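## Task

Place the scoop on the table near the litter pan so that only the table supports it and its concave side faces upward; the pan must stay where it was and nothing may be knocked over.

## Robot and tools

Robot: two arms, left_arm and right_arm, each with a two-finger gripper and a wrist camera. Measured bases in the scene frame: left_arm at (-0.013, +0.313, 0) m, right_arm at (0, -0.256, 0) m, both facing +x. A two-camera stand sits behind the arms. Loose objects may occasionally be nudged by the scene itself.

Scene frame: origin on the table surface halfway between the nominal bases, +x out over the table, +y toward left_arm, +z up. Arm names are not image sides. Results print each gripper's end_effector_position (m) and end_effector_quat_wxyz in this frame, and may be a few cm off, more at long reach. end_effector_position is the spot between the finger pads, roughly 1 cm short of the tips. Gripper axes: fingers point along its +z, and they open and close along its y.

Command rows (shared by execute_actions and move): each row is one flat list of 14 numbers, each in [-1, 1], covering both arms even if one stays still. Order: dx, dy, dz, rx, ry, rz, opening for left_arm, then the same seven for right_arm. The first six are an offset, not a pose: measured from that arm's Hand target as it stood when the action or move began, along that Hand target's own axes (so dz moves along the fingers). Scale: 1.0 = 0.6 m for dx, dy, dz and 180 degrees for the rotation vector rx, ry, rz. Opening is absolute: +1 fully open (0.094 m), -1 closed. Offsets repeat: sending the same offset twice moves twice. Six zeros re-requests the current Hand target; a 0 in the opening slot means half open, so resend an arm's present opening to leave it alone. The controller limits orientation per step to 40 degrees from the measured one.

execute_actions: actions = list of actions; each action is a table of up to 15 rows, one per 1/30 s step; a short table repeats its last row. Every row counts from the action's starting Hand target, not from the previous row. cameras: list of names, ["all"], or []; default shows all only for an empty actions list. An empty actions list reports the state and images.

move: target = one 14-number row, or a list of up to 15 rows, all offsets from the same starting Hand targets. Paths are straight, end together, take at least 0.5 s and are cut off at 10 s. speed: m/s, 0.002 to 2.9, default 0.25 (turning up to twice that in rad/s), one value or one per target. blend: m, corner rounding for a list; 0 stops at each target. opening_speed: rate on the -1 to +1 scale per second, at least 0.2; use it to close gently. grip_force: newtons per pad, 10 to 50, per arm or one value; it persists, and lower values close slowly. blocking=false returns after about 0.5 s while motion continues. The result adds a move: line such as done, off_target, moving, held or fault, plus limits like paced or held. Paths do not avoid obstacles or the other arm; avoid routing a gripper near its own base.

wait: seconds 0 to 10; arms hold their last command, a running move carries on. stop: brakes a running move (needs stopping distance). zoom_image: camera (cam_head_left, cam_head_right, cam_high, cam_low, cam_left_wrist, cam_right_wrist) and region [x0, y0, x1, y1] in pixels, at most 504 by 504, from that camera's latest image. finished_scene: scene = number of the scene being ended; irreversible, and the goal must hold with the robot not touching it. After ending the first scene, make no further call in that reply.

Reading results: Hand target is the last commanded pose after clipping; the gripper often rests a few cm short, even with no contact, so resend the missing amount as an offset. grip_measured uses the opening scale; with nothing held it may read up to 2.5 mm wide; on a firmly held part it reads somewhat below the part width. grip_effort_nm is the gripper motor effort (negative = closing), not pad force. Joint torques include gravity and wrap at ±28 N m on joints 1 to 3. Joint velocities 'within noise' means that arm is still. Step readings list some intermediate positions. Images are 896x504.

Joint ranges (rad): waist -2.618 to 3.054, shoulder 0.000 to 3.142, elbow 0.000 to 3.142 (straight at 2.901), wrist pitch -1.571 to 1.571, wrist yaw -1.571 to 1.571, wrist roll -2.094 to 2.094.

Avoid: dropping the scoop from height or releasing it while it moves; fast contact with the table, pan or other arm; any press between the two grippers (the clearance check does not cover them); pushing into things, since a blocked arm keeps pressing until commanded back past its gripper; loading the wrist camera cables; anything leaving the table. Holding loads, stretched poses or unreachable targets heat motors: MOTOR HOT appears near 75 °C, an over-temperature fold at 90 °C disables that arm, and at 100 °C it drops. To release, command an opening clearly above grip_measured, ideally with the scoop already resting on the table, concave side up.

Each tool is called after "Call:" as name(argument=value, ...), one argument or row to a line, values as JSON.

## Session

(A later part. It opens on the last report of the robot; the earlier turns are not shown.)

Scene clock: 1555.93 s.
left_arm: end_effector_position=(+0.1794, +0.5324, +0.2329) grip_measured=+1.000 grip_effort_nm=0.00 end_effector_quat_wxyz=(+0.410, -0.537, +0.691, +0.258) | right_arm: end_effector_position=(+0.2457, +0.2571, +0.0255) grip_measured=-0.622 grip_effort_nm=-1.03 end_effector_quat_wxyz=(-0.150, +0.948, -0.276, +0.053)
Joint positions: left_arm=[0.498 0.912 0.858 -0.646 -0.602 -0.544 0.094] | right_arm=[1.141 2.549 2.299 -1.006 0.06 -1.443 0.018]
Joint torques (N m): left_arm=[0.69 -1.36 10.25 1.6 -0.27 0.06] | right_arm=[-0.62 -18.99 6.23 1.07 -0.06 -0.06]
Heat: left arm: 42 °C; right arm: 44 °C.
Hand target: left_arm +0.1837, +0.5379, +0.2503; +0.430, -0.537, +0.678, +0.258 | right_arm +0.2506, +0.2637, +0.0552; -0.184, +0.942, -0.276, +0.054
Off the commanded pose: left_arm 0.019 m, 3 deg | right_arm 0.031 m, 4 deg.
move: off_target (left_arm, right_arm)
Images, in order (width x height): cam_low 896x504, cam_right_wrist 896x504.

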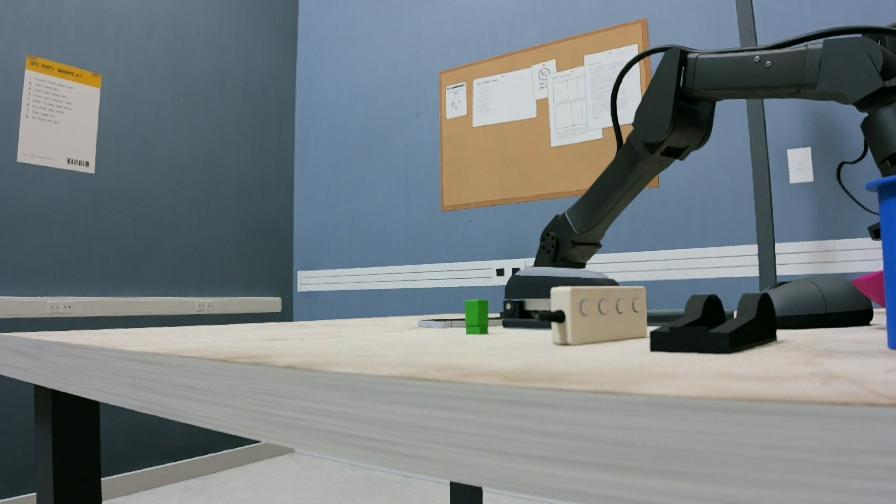

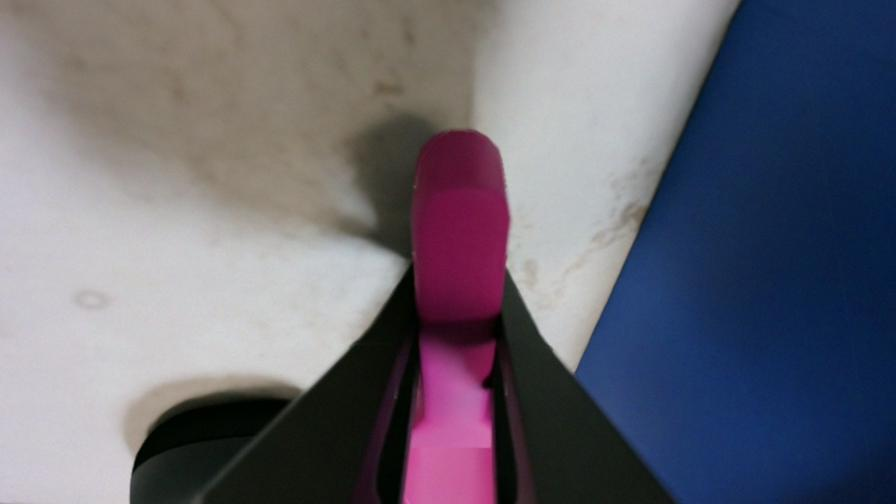

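Call:
move(
  target=[
    [0,0,0,0,0,0,1,0,0,0,0,0,0,-0.25],
  ],
  speed=0.05,
  opening_speed=0.5,
  cameras=["cam_low", "cam_right_wrist", "cam_high"],
)

Scene clock: 1569.20 s.
left_arm: end_effector_position=(+0.1794, +0.5324, +0.2329) grip_measured=+1.000 grip_effort_nm=-0.01 end_effector_quat_wxyz=(+0.410, -0.537, +0.691, +0.258) | right_arm: end_effector_position=(+0.2461, +0.2579, +0.0257) grip_measured=-0.252 grip_effort_nm=0.11 end_effector_quat_wxyz=(-0.152, +0.947, -0.276, +0.053)
Joint positions: left_arm=[0.498 0.912 0.858 -0.646 -0.602 -0.544 0.094] | right_arm=[1.141 2.549 2.299 -1.002 0.06 -1.443 0.035]
Joint torques (N m): left_arm=[0.69 -1.33 10.17 1.62 -0.27 0.1] | right_arm=[-0.58 -18.93 6.26 1.01 -0.07 -0.08]
Heat: left arm: 42 °C; right arm: 44 °C.
Hand target: left_arm +0.1837, +0.5379, +0.2503; +0.430, -0.537, +0.678, +0.258 | right_arm +0.2506, +0.2636, +0.0552; -0.184, +0.942, -0.276, +0.054
Off the commanded pose: left_arm 0.019 m, 3 deg | right_arm 0.030 m, 4 deg.
move: off_target (left_arm, right_arm)
Images, in order (width x height): cam_high 896x504, cam_low 896x504, cam_right_wrist 896x504.

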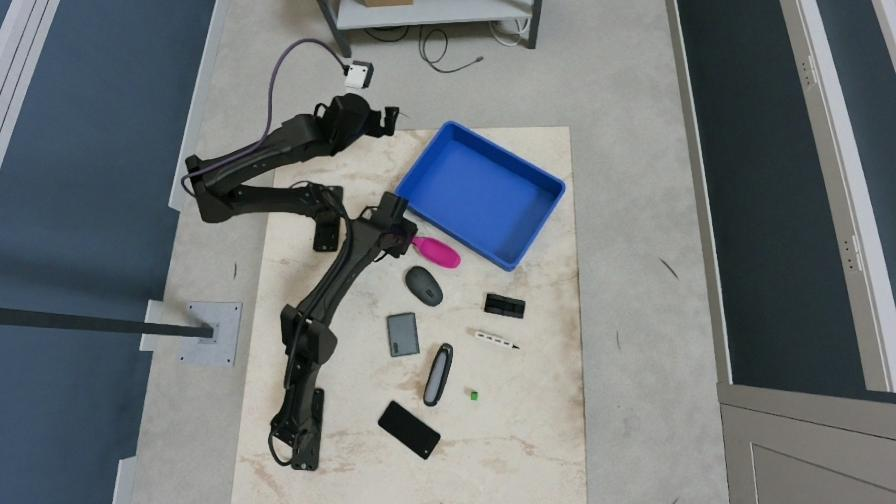

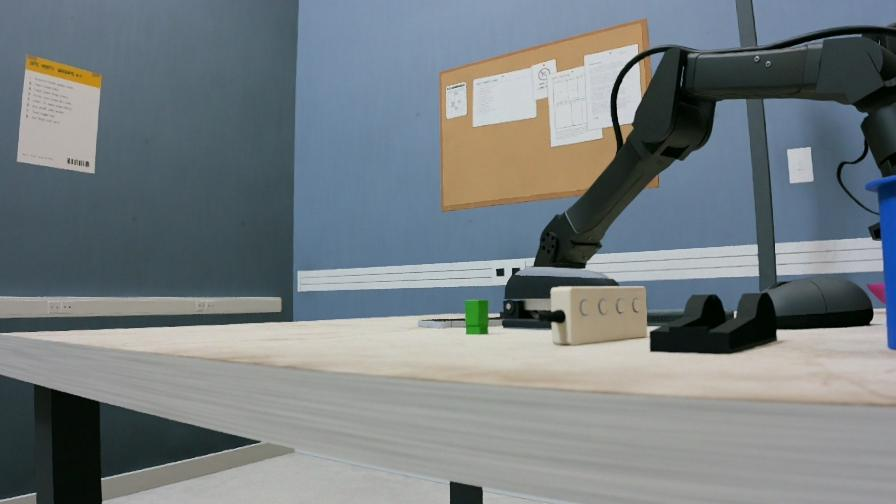

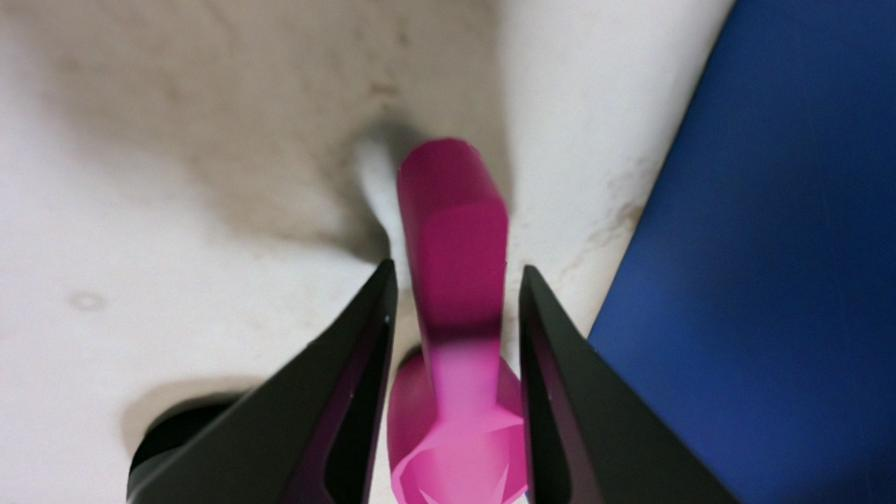

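Call:
move(
  target=[
    [0,0,0,0,0,0,1,0,0,-0.1667,0,0,0,-0.25],
  ],
  speed=0.12,
  cameras=["cam_right_wrist", "cam_high"],
)

Scene clock: 1576.90 s.
left_arm: end_effector_position=(+0.1794, +0.5324, +0.2329) grip_measured=+1.000 grip_effort_nm=0.00 end_effector_quat_wxyz=(+0.410, -0.537, +0.691, +0.258) | right_arm: end_effector_position=(+0.2321, +0.2275, +0.1097) grip_measured=-0.252 grip_effort_nm=0.11 end_effector_quat_wxyz=(-0.146, +0.948, -0.276, +0.052)
Joint positions: left_arm=[0.498 0.912 0.858 -0.646 -0.602 -0.544 0.094] | right_arm=[1.141 2.394 2.353 -1.224 0.06 -1.443 0.035]
Joint torques (N m): left_arm=[0.57 -1.32 10.19 1.62 -0.27 0.1] | right_arm=[0.44 -18.33 8.53 0.77 -0.03 0.02]
Heat: left arm: 42 °C; right arm: 44 °C.
Hand target: left_arm +0.1837, +0.5379, +0.2503; +0.430, -0.537, +0.678, +0.258 | right_arm +0.2303, +0.2320, +0.1479; -0.184, +0.942, -0.276, +0.054
Off the commanded pose: left_arm 0.019 m, 3 deg | right_arm 0.039 m, 4 deg.
move: off_target (left_arm, right_arm)
Images, in order (width x height): cam_high 896x504, cam_right_wrist 896x504.

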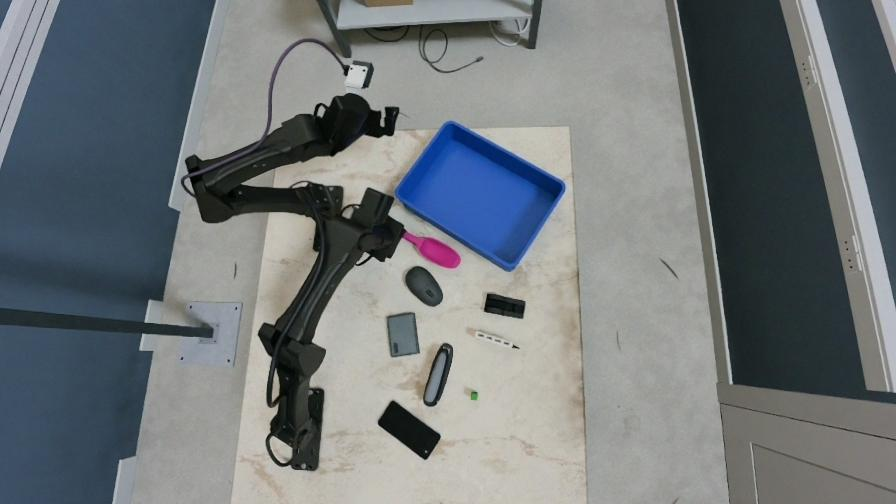

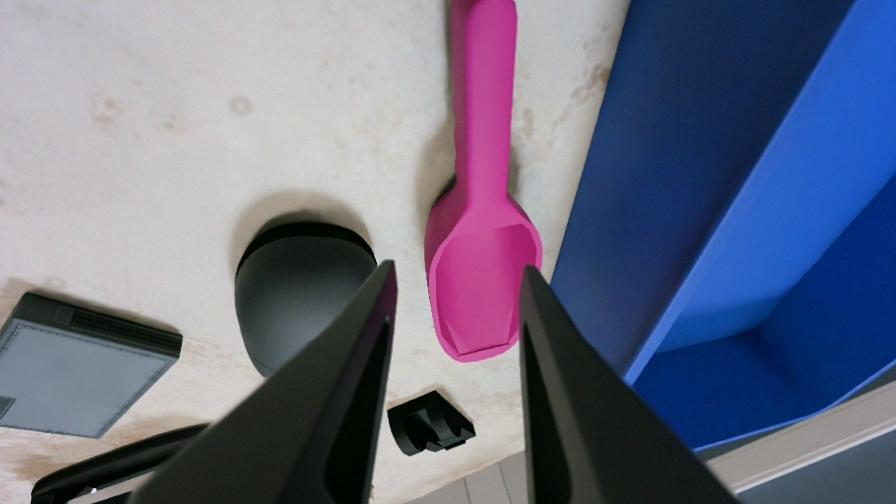

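Call:
move(
  target=[
    [0,0,0,0,0,0,1,0.0363,0.0968,-0.0790,0,0,0,-0.25],
    [0,0,0,0,0,0,1,0.7147,0.6543,-0.2872,0.0499,0.1591,0.8777,-0.25],
  ],
  speed=0.3,
  blend=[0.04,0],
  cameras=["cam_high", "cam_head_right"],
)

Scene clock: 2051.57 s.
left_arm: end_effector_position=(+0.1794, +0.5324, +0.2329) grip_measured=+1.000 grip_effort_nm=-0.01 end_effector_quat_wxyz=(+0.410, -0.537, +0.691, +0.258) | right_arm: end_effector_position=(+0.3521, -0.3587, +0.1547) grip_measured=-0.252 grip_effort_nm=0.10 end_effector_quat_wxyz=(+0.075, +0.125, +0.989, -0.014)
Joint positions: left_arm=[0.498 0.912 0.858 -0.646 -0.602 -0.544 0.094] | right_arm=[-0.286 1.793 1.657 -1.282 0.003 -0.034 0.035]
Joint torques (N m): left_arm=[0.66 -1.33 10.14 1.62 -0.29 0.07] | right_arm=[-0.16 -7.19 8.87 0.61 -0.08 0.07]
Heat: left arm: 43 °C; right arm: 56 °C.
Hand target: left_arm +0.1837, +0.5379, +0.2503; +0.430, -0.537, +0.678, +0.258 | right_arm +0.3602, -0.3601, +0.1600; +0.086, +0.130, +0.988, -0.011
Off the commanded pose: left_arm 0.019 m, 3 deg | right_arm 0.010 m, 1 deg.
move: off_target (left_arm); blend cut to 0.0387 m at target 1
Images, in order (width x height): cam_head_right 896x504, cam_high 896x504.

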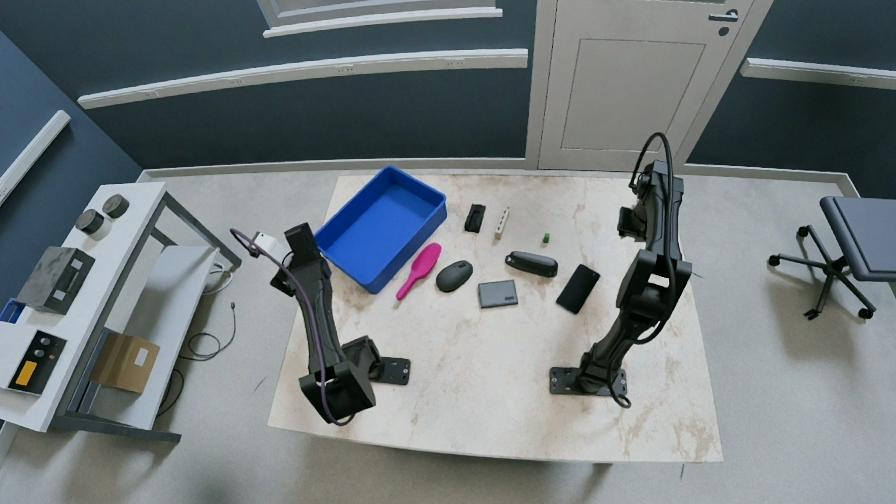

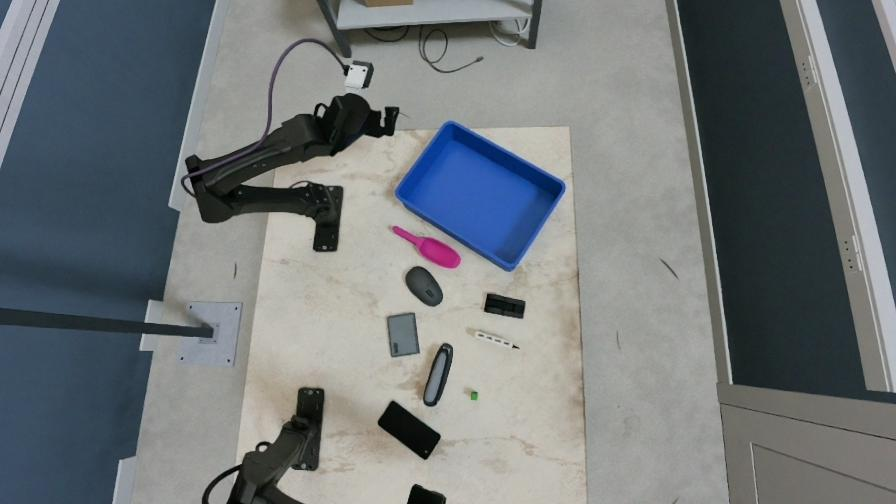

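Call:
execute_actions(
  actions=[],
  cameras=["all"],
)

Scene clock: 2089.90 s.
left_arm: end_effector_position=(+0.1794, +0.5324, +0.2329) grip_measured=+1.000 grip_effort_nm=-0.01 end_effector_quat_wxyz=(+0.410, -0.537, +0.691, +0.258) | right_arm: end_effector_position=(+0.3520, -0.3587, +0.1547) grip_measured=-0.252 grip_effort_nm=0.10 end_effector_quat_wxyz=(+0.075, +0.126, +0.989, -0.014)
Joint positions: left_arm=[0.498 0.912 0.858 -0.646 -0.602 -0.544 0.094] | right_arm=[-0.286 1.793 1.657 -1.282 0.003 -0.033 0.035]
Joint velocities: within noise
Joint torques (N m): left_arm=[0.65 -1.31 10.21 1.6 -0.27 0.08] | right_arm=[-0.13 -7.17 8.87 0.6 -0.08 0.05]
Heat: left arm: 44 °C; right arm: 52 °C.
Hand target: left_arm +0.1837, +0.5379, +0.2503; +0.430, -0.537, +0.678, +0.258 | right_arm +0.3602, -0.3602, +0.1600; +0.086, +0.130, +0.988, -0.012
Tool commands: left_gripper/opening=+1.0 right_gripper/opening=-0.25
Off the commanded pose: left_arm 0.019 m, 3 deg | right_arm 0.010 m, 1 deg.

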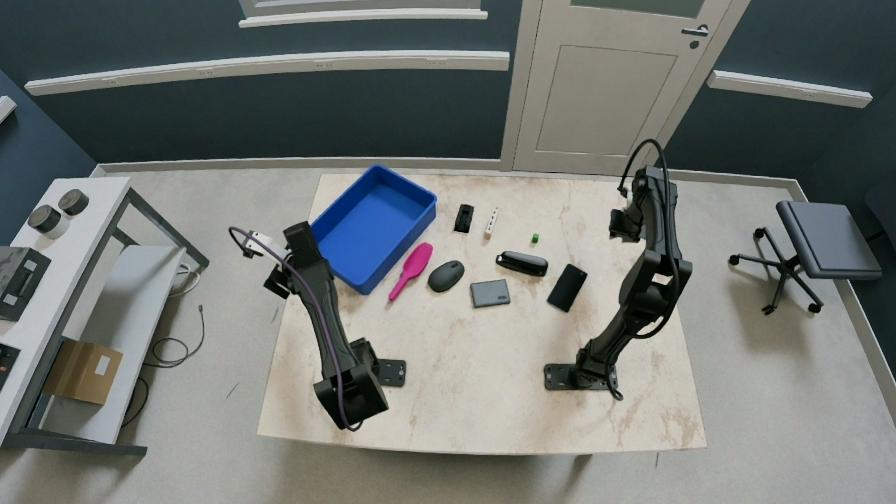

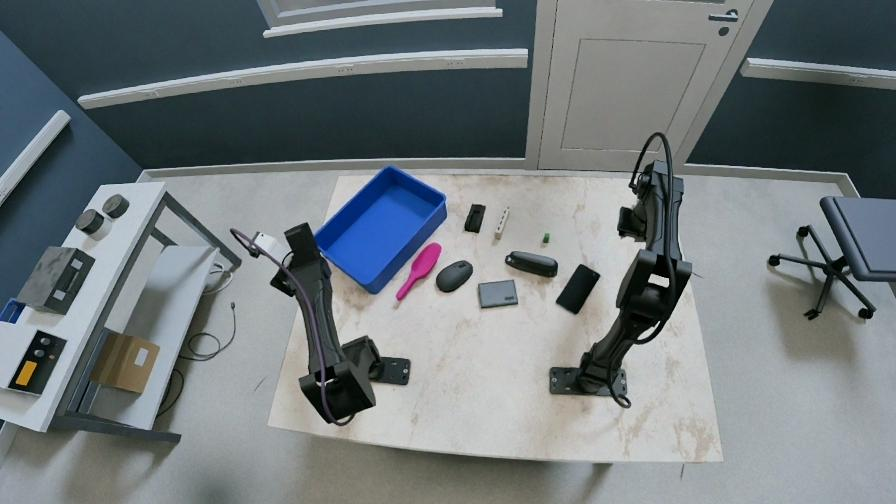

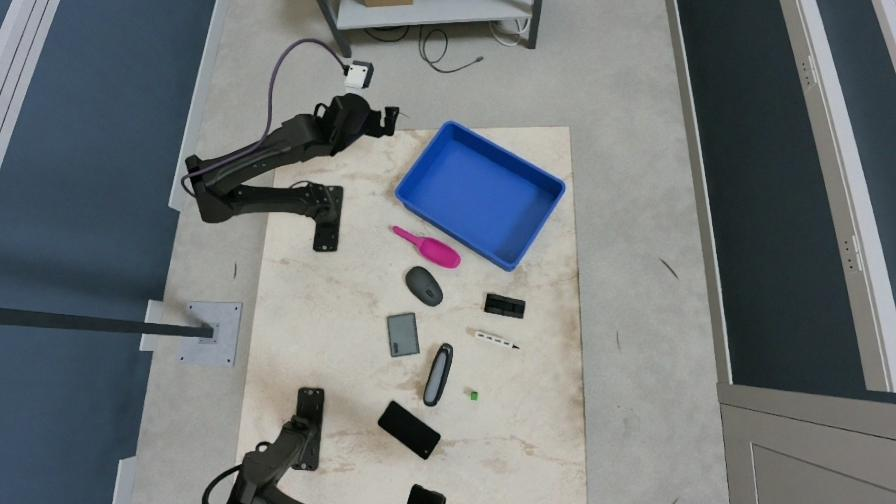

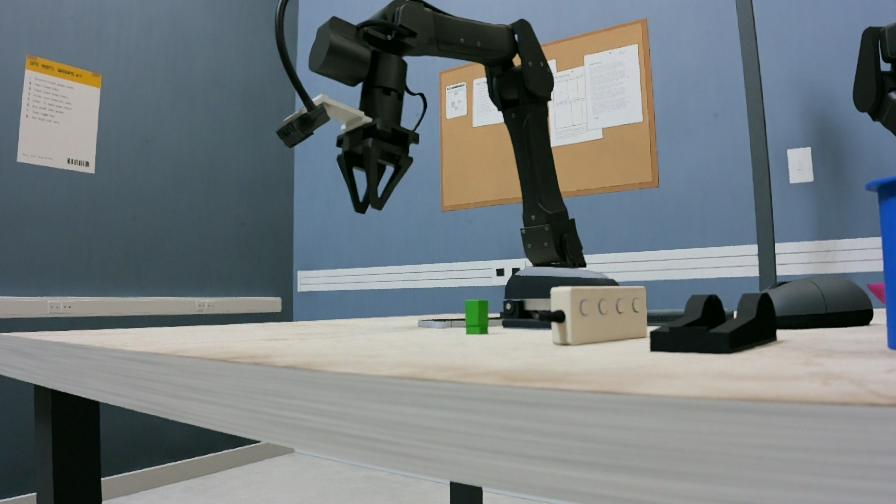

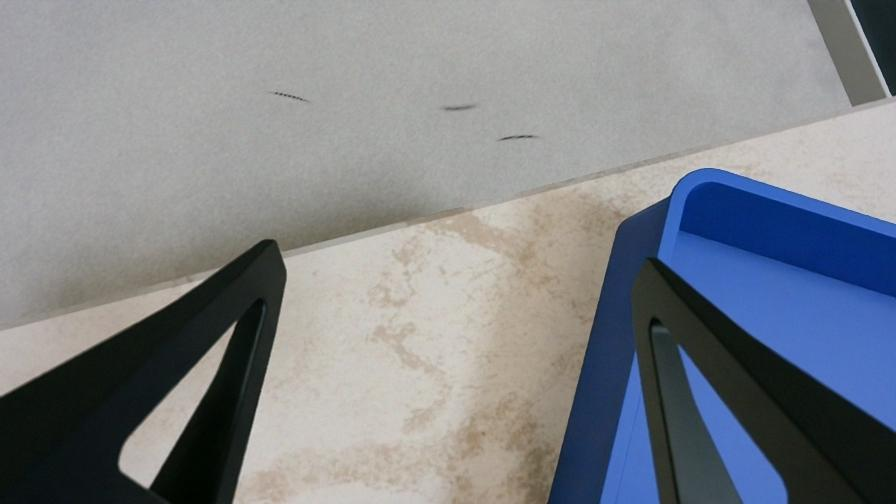

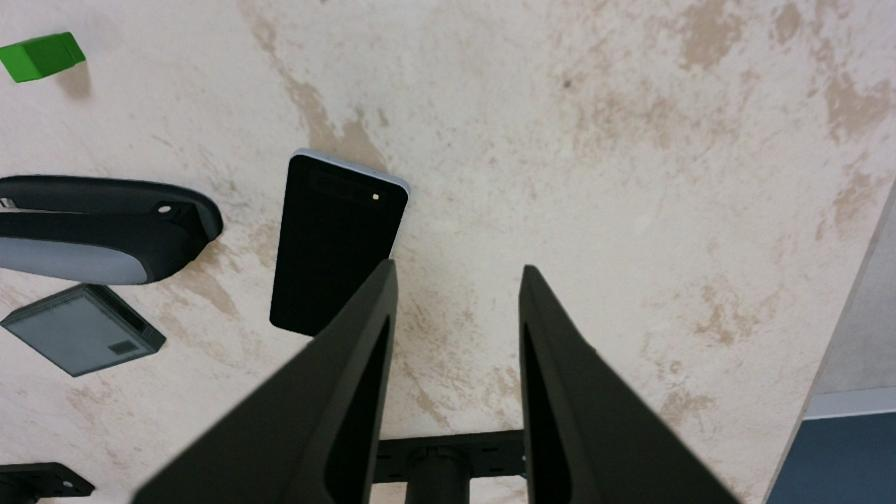

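Call:
move(
  target=[0, 0, 0, 0, 0, 0, 1.0, 0.464, 0.890, -0.0234, -0.0718, -0.1456, -0.8795, 0.1],
  speed=0.3,
  cameras=["cam_right_wrist", "cam_high"],
)

Scene clock: 2295.60 s.
left_arm: end_effector_position=(+0.1794, +0.5324, +0.2329) grip_measured=+1.000 grip_effort_nm=-0.01 end_effector_quat_wxyz=(+0.410, -0.537, +0.691, +0.258) | right_arm: end_effector_position=(+0.2328, +0.2212, +0.1263) grip_measured=+0.098 grip_effort_nm=0.10 end_effector_quat_wxyz=(-0.170, +0.944, -0.281, +0.037)
Joint positions: left_arm=[0.498 0.912 0.858 -0.646 -0.602 -0.544 0.094] | right_arm=[1.121 2.308 2.259 -1.173 0.018 -1.446 0.052]
Joint torques (N m): left_arm=[0.66 -1.33 10.14 1.62 -0.27 0.1] | right_arm=[0.17 -10.82 9.03 0.88 -0.19 -0.07]
Heat: left arm: 44 °C; right arm: 45 °C.
Hand target: left_arm +0.1837, +0.5379, +0.2503; +0.430, -0.537, +0.678, +0.258 | right_arm +0.2309, +0.2271, +0.1252; -0.172, +0.945, -0.276, +0.028
Off the commanded pose: left_arm 0.019 m, 3 deg | right_arm 0.006 m, 1 deg.
move: off_target (left_arm)
Images, in order (width x height): cam_high 896x504, cam_right_wrist 896x504.

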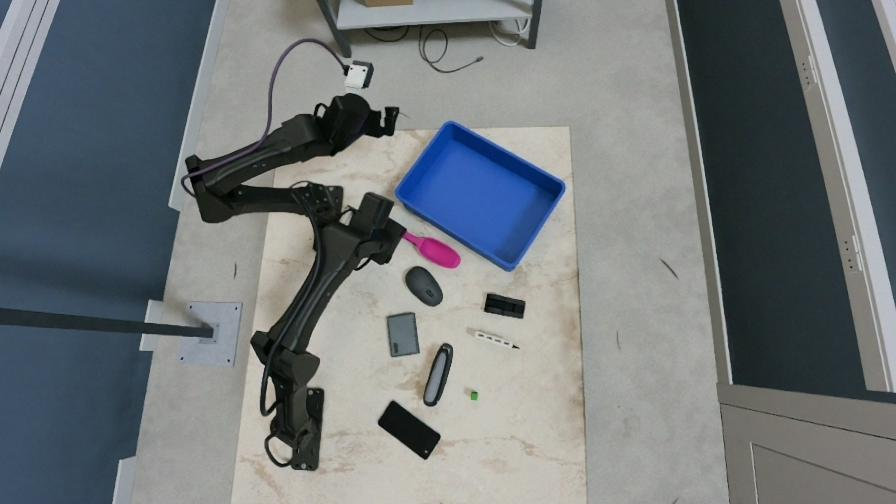

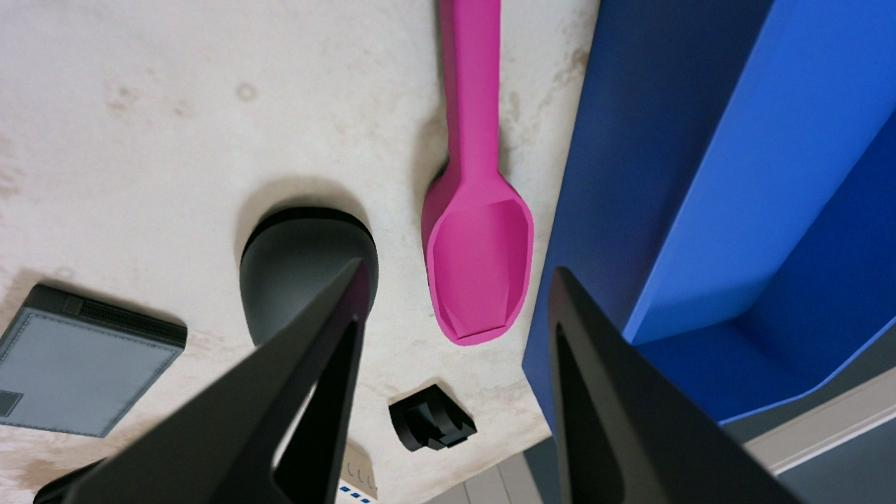

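Call:
move(
  target=[0, 0, 0, 0, 0, 0, 1.0, -0.0186, -0.0239, 0.1428, 0, 0, 0, 0.1],
  speed=0.08,
  cameras=["cam_right_wrist"],
)

Scene clock: 2329.00 s.
left_arm: end_effector_position=(+0.1794, +0.5324, +0.2329) grip_measured=+1.000 grip_effort_nm=0.00 end_effector_quat_wxyz=(+0.410, -0.537, +0.691, +0.258) | right_arm: end_effector_position=(+0.2435, +0.2615, +0.0506) grip_measured=+0.098 grip_effort_nm=0.10 end_effector_quat_wxyz=(-0.162, +0.947, -0.275, +0.034)
Joint positions: left_arm=[0.498 0.912 0.858 -0.646 -0.602 -0.544 0.094] | right_arm=[1.134 2.547 2.391 -1.082 0.018 -1.444 0.052]
Joint torques (N m): left_arm=[0.61 -1.26 10.13 1.62 -0.28 0.09] | right_arm=[0.65 -12.31 9.03 0.98 -0.12 0.08]
Heat: left arm: 44 °C; right arm: 46 °C.
Hand target: left_arm +0.1837, +0.5379, +0.2503; +0.430, -0.537, +0.678, +0.258 | right_arm +0.2415, +0.2710, +0.0502; -0.172, +0.945, -0.276, +0.028
Off the commanded pose: left_arm 0.019 m, 3 deg | right_arm 0.010 m, 1 deg.
move: off_target (left_arm)
Images, in order (width x height): cam_right_wrist 896x504.

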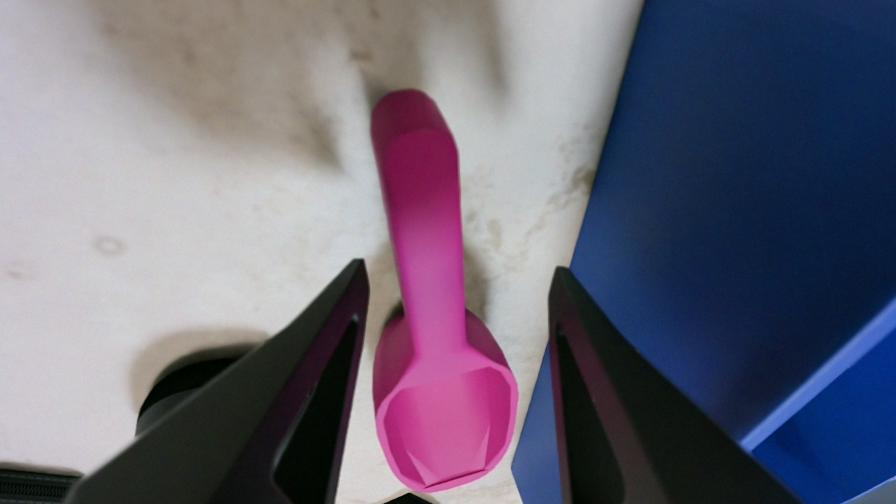

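Call:
move(
  target=[0, 0, 0, 0, 0, 0, 1.0, -0.0158, 0.0068, 0.0160, 0, 0, 0, 0.1],
  speed=0.05,
)

Scene clock: 2355.03 s.
left_arm: end_effector_position=(+0.1794, +0.5324, +0.2329) grip_measured=+1.000 grip_effort_nm=-0.01 end_effector_quat_wxyz=(+0.410, -0.537, +0.691, +0.258) | right_arm: end_effector_position=(+0.2359, +0.2727, +0.0532) grip_measured=+0.098 grip_effort_nm=0.10 end_effector_quat_wxyz=(-0.177, +0.945, -0.273, +0.033)
Joint positions: left_arm=[0.498 0.912 0.858 -0.646 -0.602 -0.544 0.094] | right_arm=[1.154 2.547 2.391 -1.052 0.018 -1.427 0.052]
Joint torques (N m): left_arm=[0.64 -1.33 10.17 1.63 -0.29 0.09] | right_arm=[0.58 -12.18 6.32 1.11 -0.05 0.1]
Heat: left arm: 44 °C; right arm: 49 °C.
Hand target: left_arm +0.1837, +0.5379, +0.2503; +0.430, -0.537, +0.678, +0.258 | right_arm +0.2328, +0.2758, +0.0402; -0.172, +0.945, -0.276, +0.028
Off the commanded pose: left_arm 0.019 m, 3 deg | right_arm 0.014 m, 1 deg.
move: off_target (left_arm, right_arm)

Call:
move(
  target=[0, 0, 0, 0, 0, 0, 1.0, 0.0046, 0.0144, 0.0123, 0, 0, 0, 0.1],
  speed=0.05,
)

Scene clock: 2361.13 s.
left_arm: end_effector_position=(+0.1794, +0.5324, +0.2329) grip_measured=+1.000 grip_effort_nm=0.00 end_effector_quat_wxyz=(+0.410, -0.537, +0.691, +0.258) | right_arm: end_effector_position=(+0.2333, +0.2666, +0.0233) grip_measured=+0.098 grip_effort_nm=0.10 end_effector_quat_wxyz=(-0.162, +0.947, -0.274, +0.031)
Joint positions: left_arm=[0.498 0.912 0.858 -0.646 -0.602 -0.544 0.094] | right_arm=[1.154 2.547 2.283 -0.976 0.018 -1.427 0.052]
Joint torques (N m): left_arm=[0.64 -1.36 10.19 1.62 -0.29 0.1] | right_arm=[0.21 -15.54 5.83 1.02 -0.06 0.08]
Heat: left arm: 44 °C; right arm: 49 °C.
Hand target: left_arm +0.1837, +0.5379, +0.2503; +0.430, -0.537, +0.678, +0.258 | right_arm +0.2318, +0.2698, +0.0302; -0.172, +0.945, -0.276, +0.028
Off the commanded pose: left_arm 0.019 m, 3 deg | right_arm 0.008 m, 1 deg.
move: off_target (left_arm)

Call:
move(
  target=[0, 0, 0, 0, 0, 0, 1.0, 0, 0, 0, 0, 0, 0, -0.9],
  opening_speed=0.8,
  speed=0.05,
  cameras=["cam_right_wrist"],
)

Scene clock: 2366.47 s.
left_arm: end_effector_position=(+0.1794, +0.5324, +0.2329) grip_measured=+1.000 grip_effort_nm=-0.01 end_effector_quat_wxyz=(+0.410, -0.537, +0.691, +0.258) | right_arm: end_effector_position=(+0.2332, +0.2654, +0.0212) grip_measured=-0.602 grip_effort_nm=-1.03 end_effector_quat_wxyz=(-0.159, +0.948, -0.275, +0.032)
Joint positions: left_arm=[0.498 0.912 0.858 -0.646 -0.602 -0.544 0.094] | right_arm=[1.154 2.547 2.276 -0.973 0.021 -1.426 0.019]
Joint torques (N m): left_arm=[0.62 -1.31 10.18 1.63 -0.3 0.08] | right_arm=[0.24 -15.53 6.28 1 -0.09 0.04]
Heat: left arm: 44 °C; right arm: 50 °C.
Hand target: left_arm +0.1837, +0.5379, +0.2503; +0.430, -0.537, +0.678, +0.258 | right_arm +0.2317, +0.2697, +0.0301; -0.172, +0.945, -0.276, +0.028
Off the commanded pose: left_arm 0.019 m, 3 deg | right_arm 0.010 m, 2 deg.
move: off_target (left_arm)
Images, in order (width x height): cam_right_wrist 896x504.

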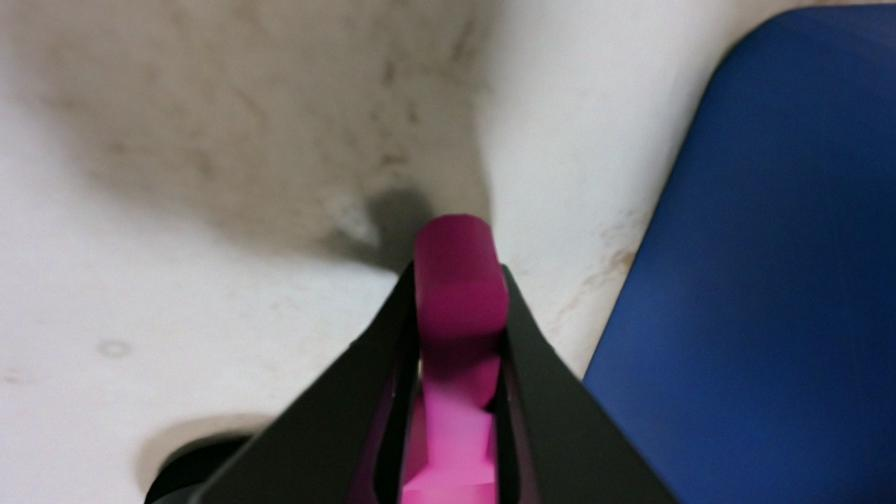

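Call:
move(
  target=[0, 0, 0, 0, 0, 0, 1.0, -0.0091, -0.0738, -0.2033, 0, 0, 0, -0.9],
  speed=0.12,
  cameras=["cam_right_wrist"],
)

Scene clock: 2373.03 s.
left_arm: end_effector_position=(+0.1794, +0.5324, +0.2329) grip_measured=+1.000 grip_effort_nm=-0.01 end_effector_quat_wxyz=(+0.410, -0.537, +0.691, +0.258) | right_arm: end_effector_position=(+0.2334, +0.2657, +0.1486) grip_measured=-0.602 grip_effort_nm=-1.03 end_effector_quat_wxyz=(-0.210, +0.938, -0.273, +0.039)
Joint positions: left_arm=[0.498 0.912 0.858 -0.646 -0.602 -0.544 0.094] | right_arm=[1.154 2.587 2.838 -1.391 0.021 -1.426 0.019]
Joint torques (N m): left_arm=[0.62 -1.32 10.15 1.62 -0.26 0.09] | right_arm=[0.25 -14.09 8.16 1.05 -0.08 0.02]
Heat: left arm: 44 °C; right arm: 51 °C.
Hand target: left_arm +0.1837, +0.5379, +0.2503; +0.430, -0.537, +0.678, +0.258 | right_arm +0.2317, +0.2698, +0.1600; -0.172, +0.945, -0.276, +0.028
Off the commanded pose: left_arm 0.019 m, 3 deg | right_arm 0.012 m, 5 deg.
elbow stopped short (right arm): the move would have taken joint 3 (elbow) straighter than the controller allows.
move: off_target (left_arm, right_arm)
Images, in order (width x height): cam_right_wrist 896x504.

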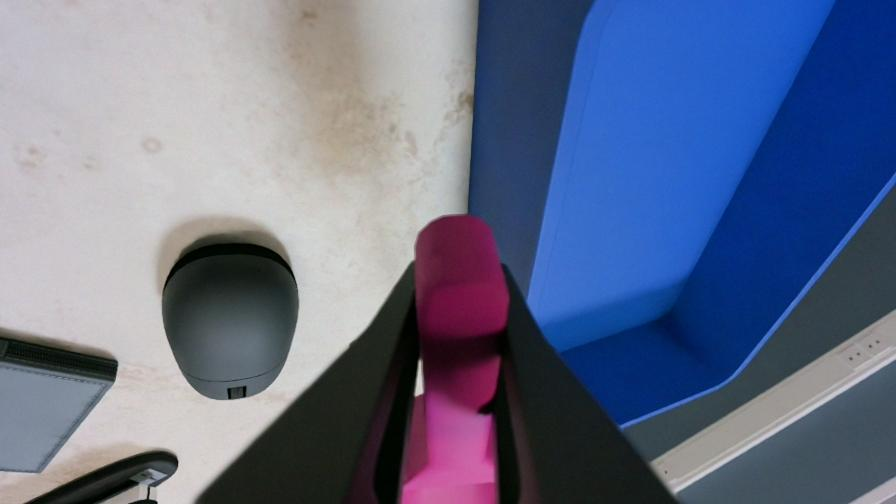

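Call:
move(
  target=[
    [0, 0, 0, 0, 0, 0, 1.0, 0.6496, 0.3645, -0.1613, -0.0744, 0.0997, 0.5077, -0.9],
    [0, 0, 0, 0, 0, 0, 1.0, 0.8025, 0.8231, -0.2637, 0.0095, 0.1672, 0.9438, -0.9],
  ],
  speed=0.3,
  blend=[0.06, 0],
  cameras=["cam_high", "cam_right_wrist", "cam_low"],
)

Scene clock: 2426.40 s.
left_arm: end_effector_position=(+0.1794, +0.5324, +0.2329) grip_measured=+1.000 grip_effort_nm=-0.01 end_effector_quat_wxyz=(+0.410, -0.537, +0.691, +0.258) | right_arm: end_effector_position=(+0.3558, -0.4242, +0.1050) grip_measured=-0.602 grip_effort_nm=-1.03 end_effector_quat_wxyz=(-0.029, +0.214, +0.976, +0.003)
Joint positions: left_arm=[0.498 0.912 0.858 -0.646 -0.602 -0.544 0.094] | right_arm=[-0.442 2.115 1.918 -1.432 0.007 -0.01 0.019]
Joint torques (N m): left_arm=[0.68 -1.36 10.22 1.63 -0.28 0.1] | right_arm=[0.4 -13.83 6.56 0.32 -0.07 0.08]
Heat: left arm: 44 °C; right arm: 53 °C.
Hand target: left_arm +0.1837, +0.5379, +0.2503; +0.430, -0.537, +0.678, +0.258 | right_arm +0.3628, -0.4245, +0.1205; +0.000, +0.216, +0.976, +0.000
Off the commanded pose: left_arm 0.019 m, 3 deg | right_arm 0.017 m, 3 deg.
move: off_target (left_arm, right_arm)
Images, in order (width x height): cam_high 896x504, cam_low 896x504, cam_right_wrist 896x504.

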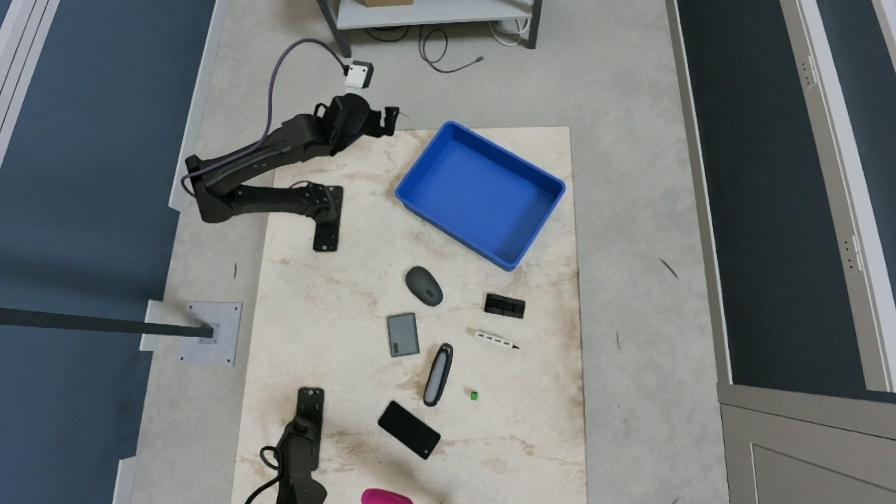

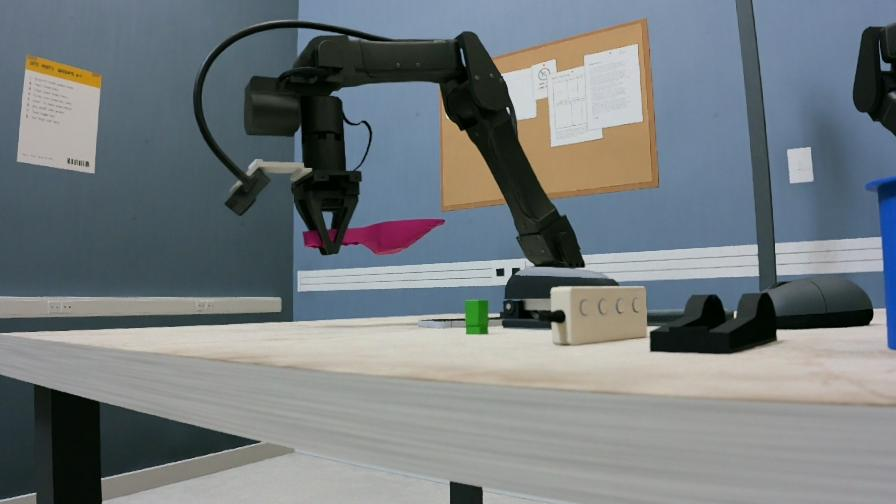

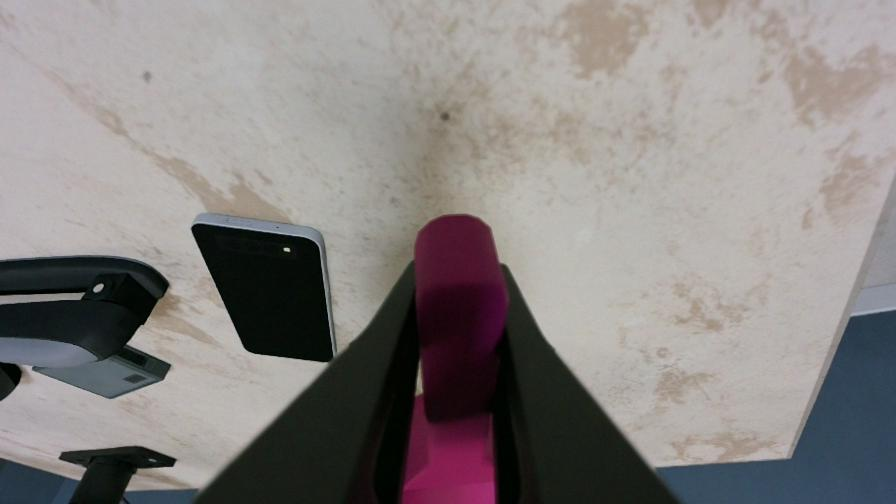

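Call:
move(
  target=[0, 0, 0, 0, 0, 0, 1.0, 0, 0, 0.0667, 0, 0, 0, -0.9],
  speed=0.1,
)

Call:
move(
  target=[0, 0, 0, 0, 0, 0, 1.0, 0, 0, 0, 0, 0, 0, -0.9],
  speed=0.1,
  grip_force=20,
  cameras=["cam_low"],
)

Scene clock: 2432.20 s.
left_arm: end_effector_position=(+0.1794, +0.5324, +0.2329) grip_measured=+1.000 grip_effort_nm=-0.01 end_effector_quat_wxyz=(+0.410, -0.537, +0.691, +0.258) | right_arm: end_effector_position=(+0.3566, -0.4246, +0.0671) grip_measured=-0.602 grip_effort_nm=-1.03 end_effector_quat_wxyz=(-0.025, +0.214, +0.976, +0.002)
Joint positions: left_arm=[0.498 0.912 0.858 -0.646 -0.602 -0.544 0.094] | right_arm=[-0.442 2.115 1.768 -1.273 0.007 -0.01 0.019]
Joint torques (N m): left_arm=[0.62 -1.32 10.17 1.61 -0.26 0.1] | right_arm=[0.35 -13.87 5.82 0.35 -0.06 0.06]
Heat: left arm: 44 °C; right arm: 53 °C.
Hand target: left_arm +0.1837, +0.5379, +0.2503; +0.430, -0.537, +0.678, +0.258 | right_arm +0.3628, -0.4246, +0.0805; +0.000, +0.216, +0.976, +0.000
Off the commanded pose: left_arm 0.019 m, 3 deg | right_arm 0.015 m, 3 deg.
move: off_target (left_arm, right_arm)

Scene clock: 2432.70 s.
left_arm: end_effector_position=(+0.1794, +0.5324, +0.2329) grip_measured=+1.000 grip_effort_nm=-0.01 end_effector_quat_wxyz=(+0.410, -0.537, +0.691, +0.258) | right_arm: end_effector_position=(+0.3567, -0.4246, +0.0671) grip_measured=-0.591 grip_effort_nm=-0.49 end_effector_quat_wxyz=(-0.025, +0.214, +0.976, +0.002)
Joint positions: left_arm=[0.498 0.912 0.858 -0.646 -0.602 -0.544 0.094] | right_arm=[-0.442 2.115 1.768 -1.273 0.007 -0.01 0.019]
Joint torques (N m): left_arm=[0.62 -1.31 10.21 1.63 -0.28 0.12] | right_arm=[0.38 -13.9 5.85 0.35 -0.06 0.05]
Heat: left arm: 44 °C; right arm: 53 °C.
Hand target: left_arm +0.1837, +0.5379, +0.2503; +0.430, -0.537, +0.678, +0.258 | right_arm +0.3628, -0.4246, +0.0805; +0.000, +0.216, +0.976, +0.000
Off the commanded pose: left_arm 0.019 m, 3 deg | right_arm 0.015 m, 3 deg.
grip_force (N): 20, 20
move: off_target (left_arm, right_arm)
Images, in order (width x height): cam_low 896x504.

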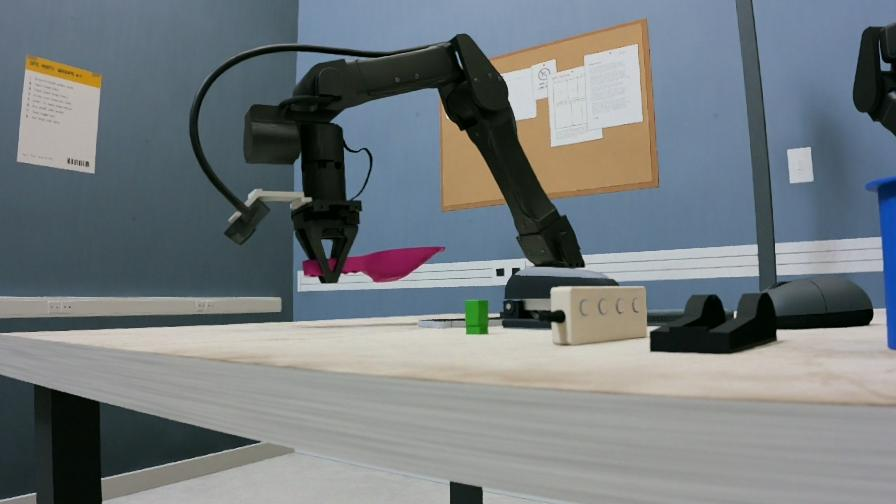

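Call:
move(
  target=[0, 0, 0, 0, 0, 0, 1.0, 0, 0, 0, 0, 0, 0, -0.9],
  speed=0.1,
  grip_force=12,
  cameras=["cam_low"],
)

Scene clock: 2435.43 s.
left_arm: end_effector_position=(+0.1794, +0.5324, +0.2329) grip_measured=+1.000 grip_effort_nm=0.00 end_effector_quat_wxyz=(+0.410, -0.537, +0.691, +0.258) | right_arm: end_effector_position=(+0.3567, -0.4246, +0.0671) grip_measured=-0.585 grip_effort_nm=-0.34 end_effector_quat_wxyz=(-0.025, +0.214, +0.976, +0.002)
Joint positions: left_arm=[0.498 0.912 0.858 -0.646 -0.602 -0.544 0.094] | right_arm=[-0.442 2.115 1.768 -1.273 0.007 -0.01 0.019]
Joint torques (N m): left_arm=[0.75 -1.29 10.15 1.63 -0.26 0.1] | right_arm=[0.39 -13.89 5.85 0.36 -0.04 0.05]
Heat: left arm: 44 °C; right arm: 53 °C.
Hand target: left_arm +0.1837, +0.5379, +0.2503; +0.430, -0.537, +0.678, +0.258 | right_arm +0.3628, -0.4246, +0.0805; +0.000, +0.216, +0.976, +0.000
Off the commanded pose: left_arm 0.019 m, 3 deg | right_arm 0.015 m, 3 deg.
grip_force (N): 12, 12
move: off_target (left_arm, right_arm)
Images, in order (width x height): cam_low 896x504.

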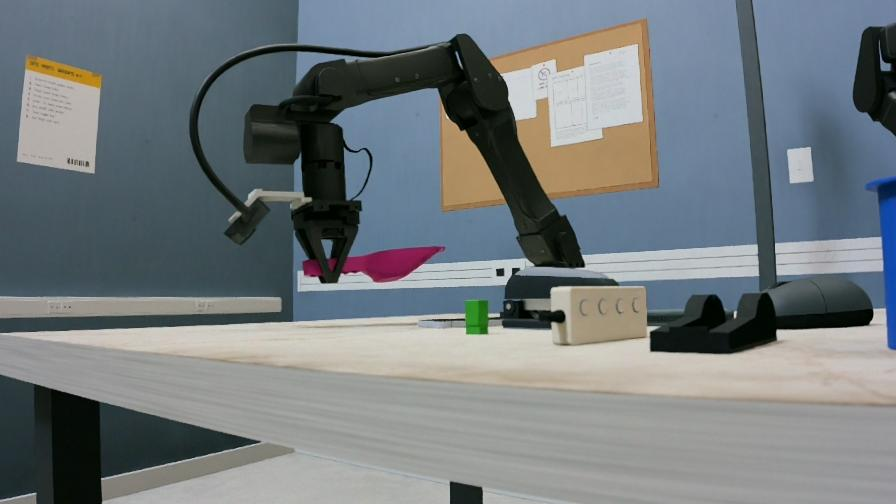

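Call:
move(
  target=[0, 0, 0, 0, 0, 0, 1.0, 0, 0, 0, 0, 0, 0, -0.9],
  speed=0.1,
  grip_force=10,
  cameras=["cam_low"],
)

Scene clock: 2438.33 s.
left_arm: end_effector_position=(+0.1794, +0.5324, +0.2329) grip_measured=+1.000 grip_effort_nm=-0.01 end_effector_quat_wxyz=(+0.410, -0.537, +0.691, +0.258) | right_arm: end_effector_position=(+0.3567, -0.4246, +0.0671) grip_measured=-0.584 grip_effort_nm=-0.30 end_effector_quat_wxyz=(-0.025, +0.214, +0.976, +0.002)
Joint positions: left_arm=[0.498 0.912 0.858 -0.646 -0.602 -0.544 0.094] | right_arm=[-0.442 2.115 1.768 -1.273 0.007 -0.01 0.02]
Joint torques (N m): left_arm=[0.68 -1.26 10.24 1.63 -0.26 0.08] | right_arm=[0.36 -13.91 5.85 0.36 -0.06 0.07]
Heat: left arm: 44 °C; right arm: 53 °C.
Hand target: left_arm +0.1837, +0.5379, +0.2503; +0.430, -0.537, +0.678, +0.258 | right_arm +0.3628, -0.4246, +0.0805; +0.000, +0.216, +0.976, +0.000
Off the commanded pose: left_arm 0.019 m, 3 deg | right_arm 0.015 m, 3 deg.
grip_force (N): 10, 10
move: off_target (left_arm, right_arm)
Images, in order (width x height): cam_low 896x504.

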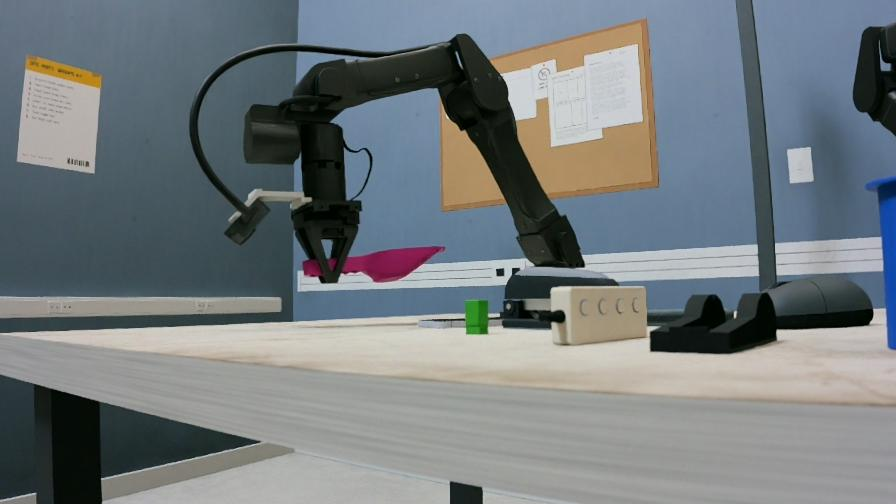

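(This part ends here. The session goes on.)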